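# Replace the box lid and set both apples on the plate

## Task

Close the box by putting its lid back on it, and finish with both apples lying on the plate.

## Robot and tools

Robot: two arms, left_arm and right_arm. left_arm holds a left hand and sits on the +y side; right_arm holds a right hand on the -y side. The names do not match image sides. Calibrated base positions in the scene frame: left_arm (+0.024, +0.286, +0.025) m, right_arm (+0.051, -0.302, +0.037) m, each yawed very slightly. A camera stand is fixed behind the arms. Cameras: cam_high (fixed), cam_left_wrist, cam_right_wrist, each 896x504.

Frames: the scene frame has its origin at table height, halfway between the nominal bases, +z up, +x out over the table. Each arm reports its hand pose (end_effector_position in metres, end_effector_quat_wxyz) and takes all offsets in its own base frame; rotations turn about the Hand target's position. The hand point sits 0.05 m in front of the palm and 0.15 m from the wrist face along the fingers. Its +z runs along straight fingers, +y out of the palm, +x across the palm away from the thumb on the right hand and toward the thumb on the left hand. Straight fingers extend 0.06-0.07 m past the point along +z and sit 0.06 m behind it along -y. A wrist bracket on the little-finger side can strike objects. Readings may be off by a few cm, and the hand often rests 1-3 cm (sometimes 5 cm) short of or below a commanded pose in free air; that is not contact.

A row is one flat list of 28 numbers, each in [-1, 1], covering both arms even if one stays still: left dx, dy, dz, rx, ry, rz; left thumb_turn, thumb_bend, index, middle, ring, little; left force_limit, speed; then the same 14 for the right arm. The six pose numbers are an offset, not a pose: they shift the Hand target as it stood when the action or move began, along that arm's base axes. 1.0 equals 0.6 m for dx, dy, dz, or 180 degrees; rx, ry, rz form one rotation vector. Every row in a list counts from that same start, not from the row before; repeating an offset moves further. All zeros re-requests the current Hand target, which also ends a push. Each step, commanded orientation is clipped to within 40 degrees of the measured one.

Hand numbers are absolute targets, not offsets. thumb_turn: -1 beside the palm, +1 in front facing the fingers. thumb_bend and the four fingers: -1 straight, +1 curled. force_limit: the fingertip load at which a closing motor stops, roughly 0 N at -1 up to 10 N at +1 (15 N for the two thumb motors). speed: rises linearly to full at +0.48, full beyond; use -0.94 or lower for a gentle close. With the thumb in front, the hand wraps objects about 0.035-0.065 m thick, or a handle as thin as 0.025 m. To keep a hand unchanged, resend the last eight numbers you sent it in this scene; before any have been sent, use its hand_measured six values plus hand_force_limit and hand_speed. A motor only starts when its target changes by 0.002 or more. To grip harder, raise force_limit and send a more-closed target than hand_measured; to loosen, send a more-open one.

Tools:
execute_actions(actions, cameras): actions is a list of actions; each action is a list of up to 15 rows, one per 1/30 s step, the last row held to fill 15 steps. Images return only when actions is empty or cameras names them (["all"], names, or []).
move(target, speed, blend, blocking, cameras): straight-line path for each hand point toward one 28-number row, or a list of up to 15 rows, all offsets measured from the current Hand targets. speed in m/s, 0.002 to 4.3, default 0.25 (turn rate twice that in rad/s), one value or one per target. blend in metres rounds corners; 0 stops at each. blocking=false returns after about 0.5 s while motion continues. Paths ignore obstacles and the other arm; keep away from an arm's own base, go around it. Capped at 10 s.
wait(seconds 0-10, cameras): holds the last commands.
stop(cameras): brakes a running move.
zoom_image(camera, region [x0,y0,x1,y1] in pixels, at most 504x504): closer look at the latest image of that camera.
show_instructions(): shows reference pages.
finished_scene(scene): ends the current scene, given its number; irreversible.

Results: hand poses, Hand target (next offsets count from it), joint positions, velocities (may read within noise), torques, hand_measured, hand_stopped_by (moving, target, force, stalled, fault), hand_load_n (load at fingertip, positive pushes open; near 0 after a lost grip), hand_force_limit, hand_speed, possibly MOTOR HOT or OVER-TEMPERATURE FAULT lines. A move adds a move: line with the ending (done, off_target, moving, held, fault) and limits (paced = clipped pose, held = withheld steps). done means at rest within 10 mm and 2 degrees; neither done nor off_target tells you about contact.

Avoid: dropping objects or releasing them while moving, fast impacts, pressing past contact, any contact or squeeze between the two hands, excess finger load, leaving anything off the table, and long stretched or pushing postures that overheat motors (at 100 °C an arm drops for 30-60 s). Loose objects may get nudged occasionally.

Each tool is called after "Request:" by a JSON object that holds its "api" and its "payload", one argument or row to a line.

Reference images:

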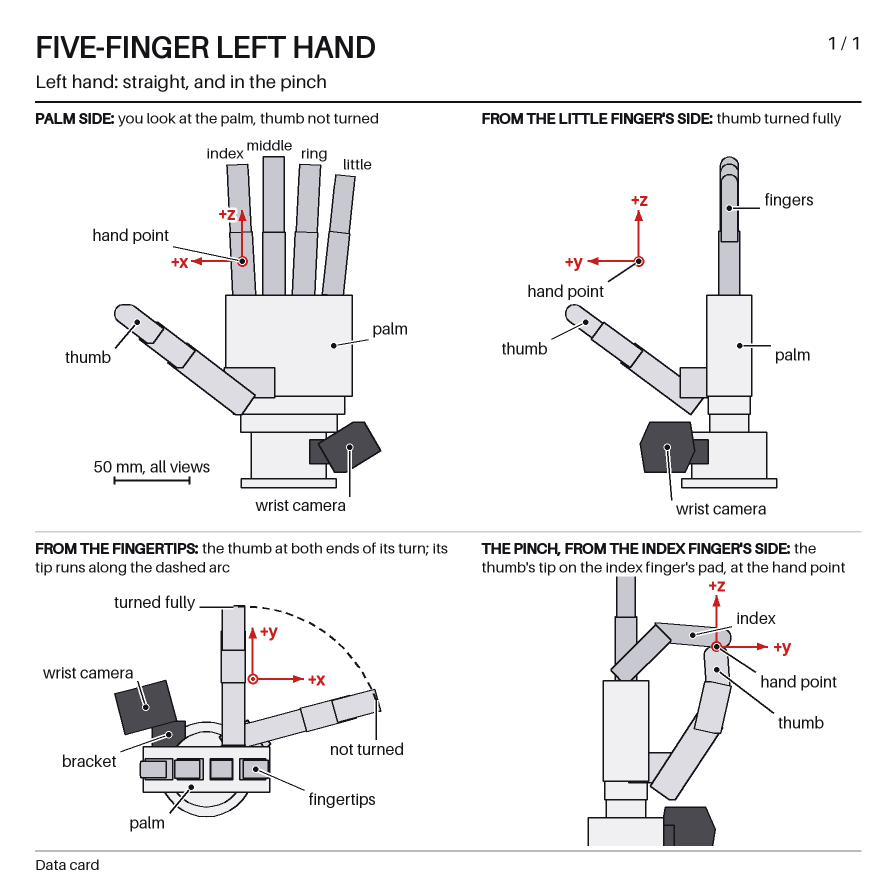

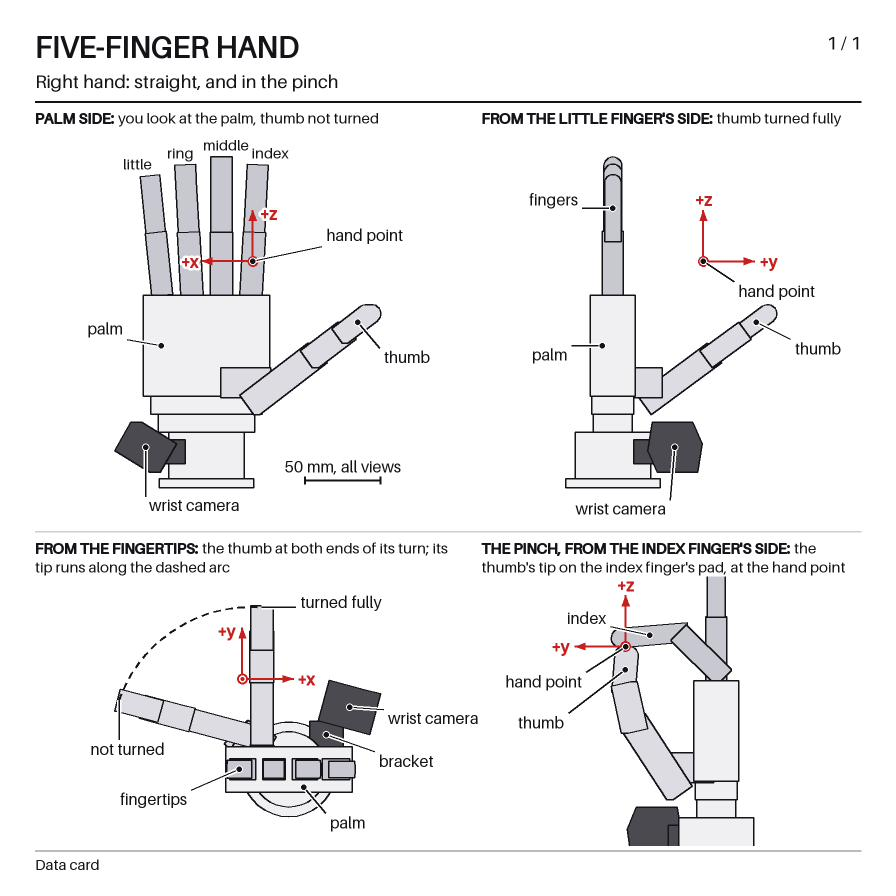

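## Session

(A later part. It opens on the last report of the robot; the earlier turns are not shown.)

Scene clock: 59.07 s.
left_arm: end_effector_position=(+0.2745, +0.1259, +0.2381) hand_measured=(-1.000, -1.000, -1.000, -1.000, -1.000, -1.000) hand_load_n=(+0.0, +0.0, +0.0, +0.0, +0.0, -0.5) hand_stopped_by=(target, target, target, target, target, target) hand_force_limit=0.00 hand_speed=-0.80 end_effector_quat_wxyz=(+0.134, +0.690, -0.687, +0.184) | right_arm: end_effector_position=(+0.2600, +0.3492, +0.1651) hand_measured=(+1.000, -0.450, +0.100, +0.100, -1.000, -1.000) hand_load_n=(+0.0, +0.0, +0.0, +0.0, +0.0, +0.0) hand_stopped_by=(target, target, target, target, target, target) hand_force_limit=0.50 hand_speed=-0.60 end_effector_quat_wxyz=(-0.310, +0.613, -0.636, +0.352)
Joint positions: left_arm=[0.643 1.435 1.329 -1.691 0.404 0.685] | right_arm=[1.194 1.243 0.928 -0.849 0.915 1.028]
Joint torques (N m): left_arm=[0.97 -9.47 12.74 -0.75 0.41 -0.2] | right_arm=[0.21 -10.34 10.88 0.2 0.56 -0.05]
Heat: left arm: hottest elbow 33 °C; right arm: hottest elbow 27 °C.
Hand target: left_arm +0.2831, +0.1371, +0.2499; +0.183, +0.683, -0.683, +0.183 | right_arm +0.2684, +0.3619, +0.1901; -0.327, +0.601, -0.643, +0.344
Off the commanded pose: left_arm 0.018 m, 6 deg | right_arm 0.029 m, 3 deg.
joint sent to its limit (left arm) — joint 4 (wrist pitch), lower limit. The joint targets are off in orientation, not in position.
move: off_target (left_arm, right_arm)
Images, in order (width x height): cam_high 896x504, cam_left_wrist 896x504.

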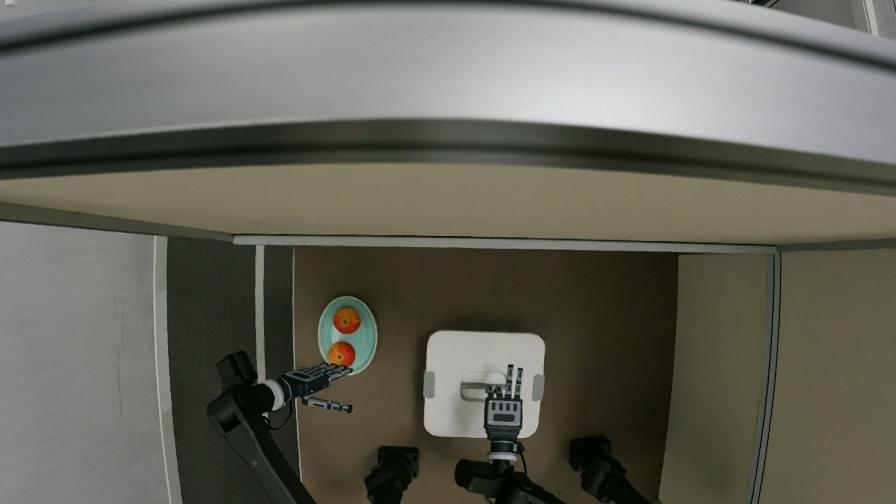

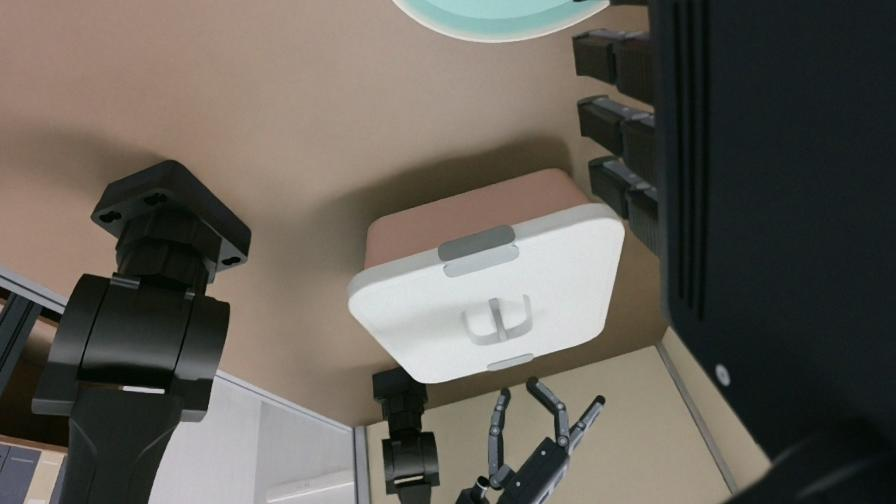

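Request:
{"api": "move", "payload": {
  "target": [
    [0,0,0,0,0,0,-1,-1,-1,-1,-1,-1,0,-0.8,0.0,0,0.12,0,0,0,1,-0.45,0.1,0.1,-1,-1,0.5,-0.6],
    [0,0,0,0,0,0,-1,-1,-1,-1,-1,-1,0,-0.8,0.069,-0.471,0.088,0.163,0.294,0.0976,1,-0.45,0.1,0.1,-1,-1,0.5,-0.6]
  ],
  "speed": [0.25,0.4],
  "blend": [0.03,0],
  "cameras": ["cam_high","cam_right_wrist"]
}}

Scene clock: 62.43 s.
left_arm: end_effector_position=(+0.2745, +0.1259, +0.2381) hand_measured=(-1.000, -1.000, -1.000, -1.000, -1.000, -1.000) hand_load_n=(+0.0, +0.0, +0.0, +0.0, +0.0, +0.0) hand_stopped_by=(target, target, target, target, target, target) hand_force_limit=0.00 hand_speed=-0.80 end_effector_quat_wxyz=(+0.134, +0.690, -0.687, +0.184) | right_arm: end_effector_position=(+0.2957, +0.0812, +0.2319) hand_measured=(+1.000, -0.450, +0.100, +0.100, -1.000, -1.000) hand_load_n=(+0.0, +0.0, +0.0, +0.0, +0.0, +0.0) hand_stopped_by=(target, target, target, target, target, target) hand_force_limit=0.50 hand_speed=-0.60 end_effector_quat_wxyz=(-0.185, +0.672, -0.694, -0.183)
Joint positions: left_arm=[0.643 1.435 1.329 -1.691 0.404 0.685] | right_arm=[-0.125 1.291 1.145 -1.486 -0.523 -0.109]
Joint torques (N m): left_arm=[1.03 -9.47 12.74 -0.75 0.42 -0.2] | right_arm=[0.67 -8.18 10.51 -0.43 -0.47 -0.1]
Heat: left arm: hottest elbow 33 °C; right arm: hottest elbow 27 °C.
Hand target: left_arm +0.2831, +0.1371, +0.2499; +0.183, +0.683, -0.683, +0.183 | right_arm +0.3098, +0.0792, +0.2428; -0.193, +0.678, -0.688, -0.175
Off the commanded pose: left_arm 0.018 m, 6 deg | right_arm 0.018 m, 2 deg.
joint sent to its limit (left arm) — joint 4 (wrist pitch), lower limit. The joint targets are off in orientation, not in position.
move: off_target (left_arm, right_arm)
Images, in order (width x height): cam_high 896x504, cam_right_wrist 896x504.

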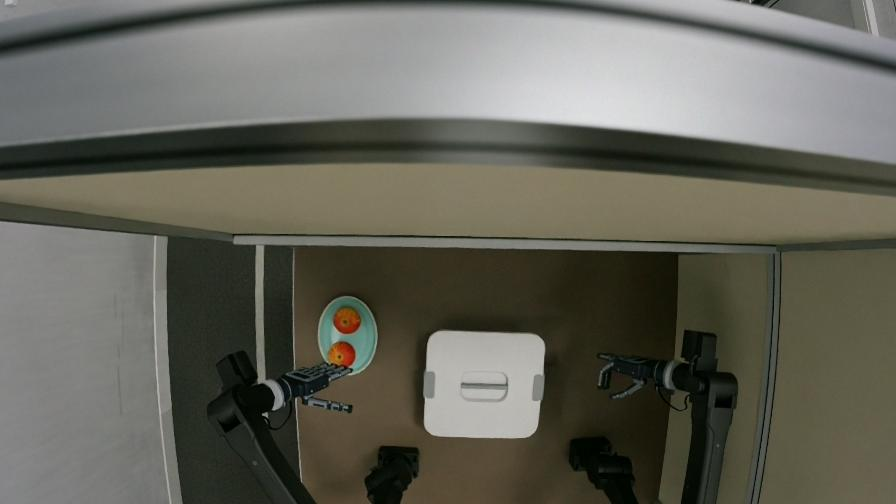

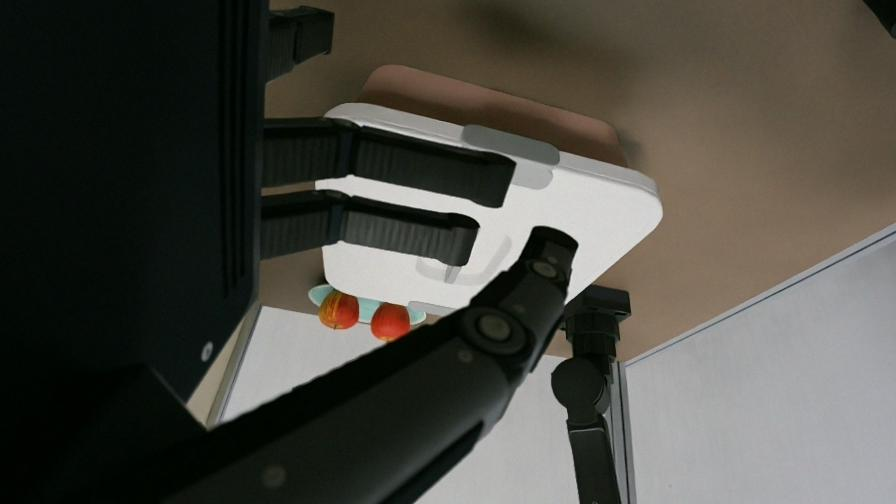

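Request:
{"api": "zoom_image", "payload": {
  "camera": "cam_right_wrist",
  "region": [310, 50, 680, 350]
}}

Request:
{"api": "zoom_image", "payload": {
  "camera": "cam_high",
  "region": [400, 310, 568, 478]
}}

Scaled by 1.362.

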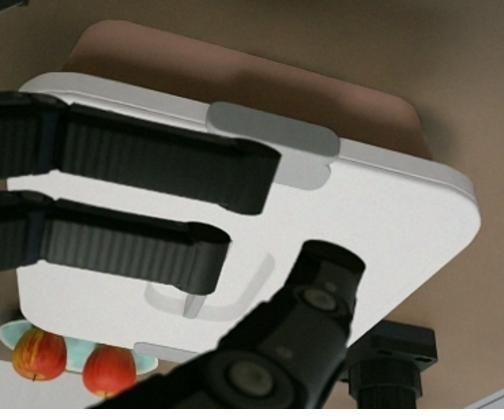

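Scaled by 3.000.

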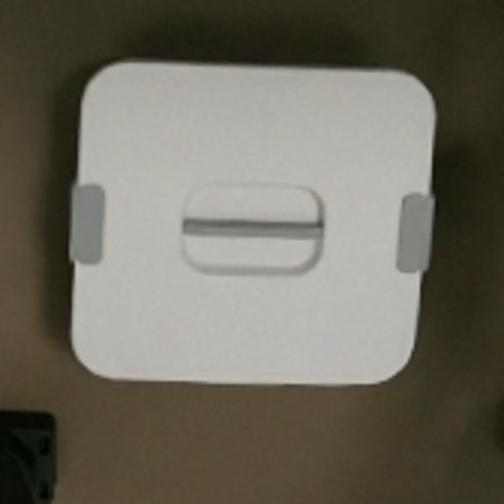

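Request:
{"api": "move", "payload": {
  "target": [0,0,0,0,0,0,-1,-1,-1,-1,-1,-1,0,-0.8,0.0,-0.05,-0.16,0.12,0,0,-1,-1,-1,-1,-1,-1,0.5,0],
  "speed": 0.2,
  "cameras": ["cam_right_wrist"]
}}

Request:
{"api": "zoom_image", "payload": {
  "camera": "cam_right_wrist",
  "region": [310, 50, 710, 350]
}}

Scene clock: 64.93 s.
left_arm: end_effector_position=(+0.2745, +0.1259, +0.2381) hand_measured=(-1.000, -1.000, -1.000, -1.000, -1.000, -1.000) hand_load_n=(+0.0, +0.0, +0.0, +0.0, +0.0, +0.0) hand_stopped_by=(target, target, target, target, target, target) hand_force_limit=0.00 hand_speed=-0.80 end_effector_quat_wxyz=(+0.134, +0.690, -0.687, +0.184) | right_arm: end_effector_position=(+0.3104, +0.0512, +0.1538) hand_measured=(-1.000, -1.000, -1.000, -1.000, -1.000, -1.000) hand_load_n=(+0.0, +0.0, +0.0, +0.0, +0.0, +0.0) hand_stopped_by=(target, target, target, target, target, target) hand_force_limit=0.50 hand_speed=0.00 end_effector_quat_wxyz=(-0.317, +0.632, -0.642, -0.296)
Joint positions: left_arm=[0.643 1.435 1.329 -1.691 0.404 0.685] | right_arm=[-0.32 1.534 1.016 -1.383 -0.85 -0.454]
Joint torques (N m): left_arm=[1.03 -9.35 12.74 -0.77 0.41 -0.2] | right_arm=[0.32 -10.87 5.31 -0.29 -0.65 -0.1]
Heat: left arm: hottest elbow 33 °C; right arm: hottest elbow 27 °C.
Hand target: left_arm +0.2831, +0.1371, +0.2499; +0.183, +0.683, -0.683, +0.183 | right_arm +0.3099, +0.0493, +0.1469; -0.316, +0.630, -0.643, -0.301
Off the commanded pose: left_arm 0.018 m, 6 deg | right_arm 0.007 m, 1 deg.
joint sent to its limit (left arm) — joint 4 (wrist pitch), lower limit. The joint targets are off in orientation, not in position.
move: off_target (left_arm)
Images, in order (width x height): cam_right_wrist 896x504.

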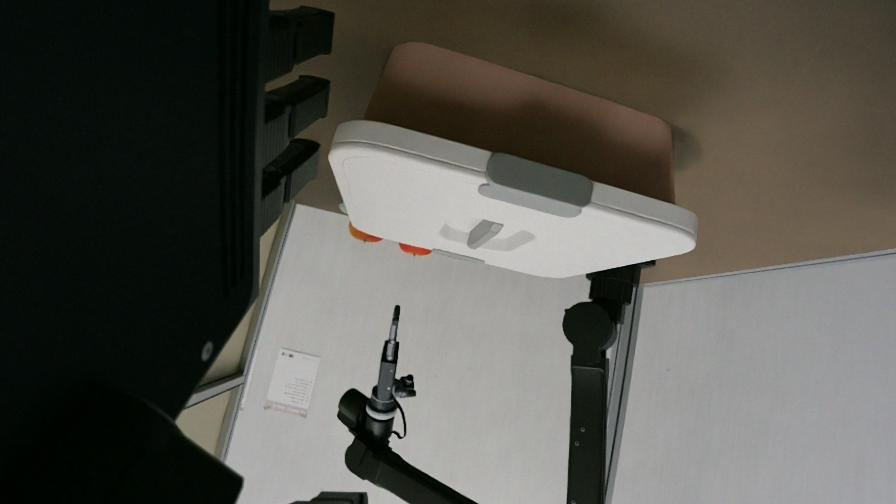

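Scaled by 1.260.

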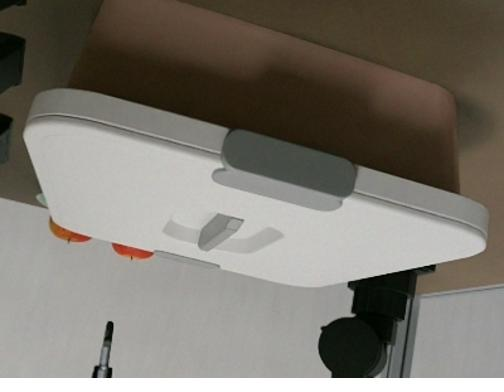

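Request:
{"api": "zoom_image", "payload": {
  "camera": "cam_right_wrist",
  "region": [310, 20, 510, 220]
}}

Request:
{"api": "zoom_image", "payload": {
  "camera": "cam_right_wrist",
  "region": [510, 70, 710, 270]
}}

Scaled by 2.520.

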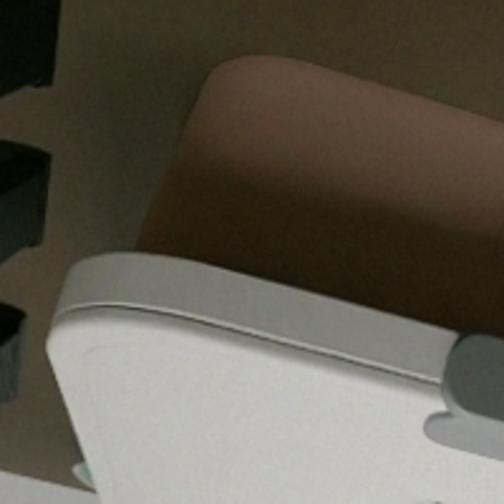

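Scaled by 2.520.

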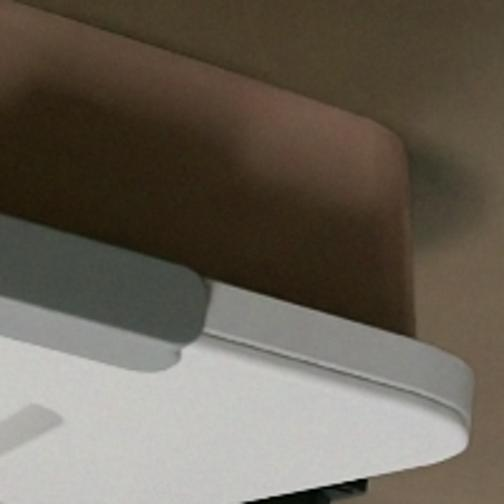

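Request:
{"api": "finished_scene", "payload": {
  "scene": 2
}}

The scene is finished: the task was done.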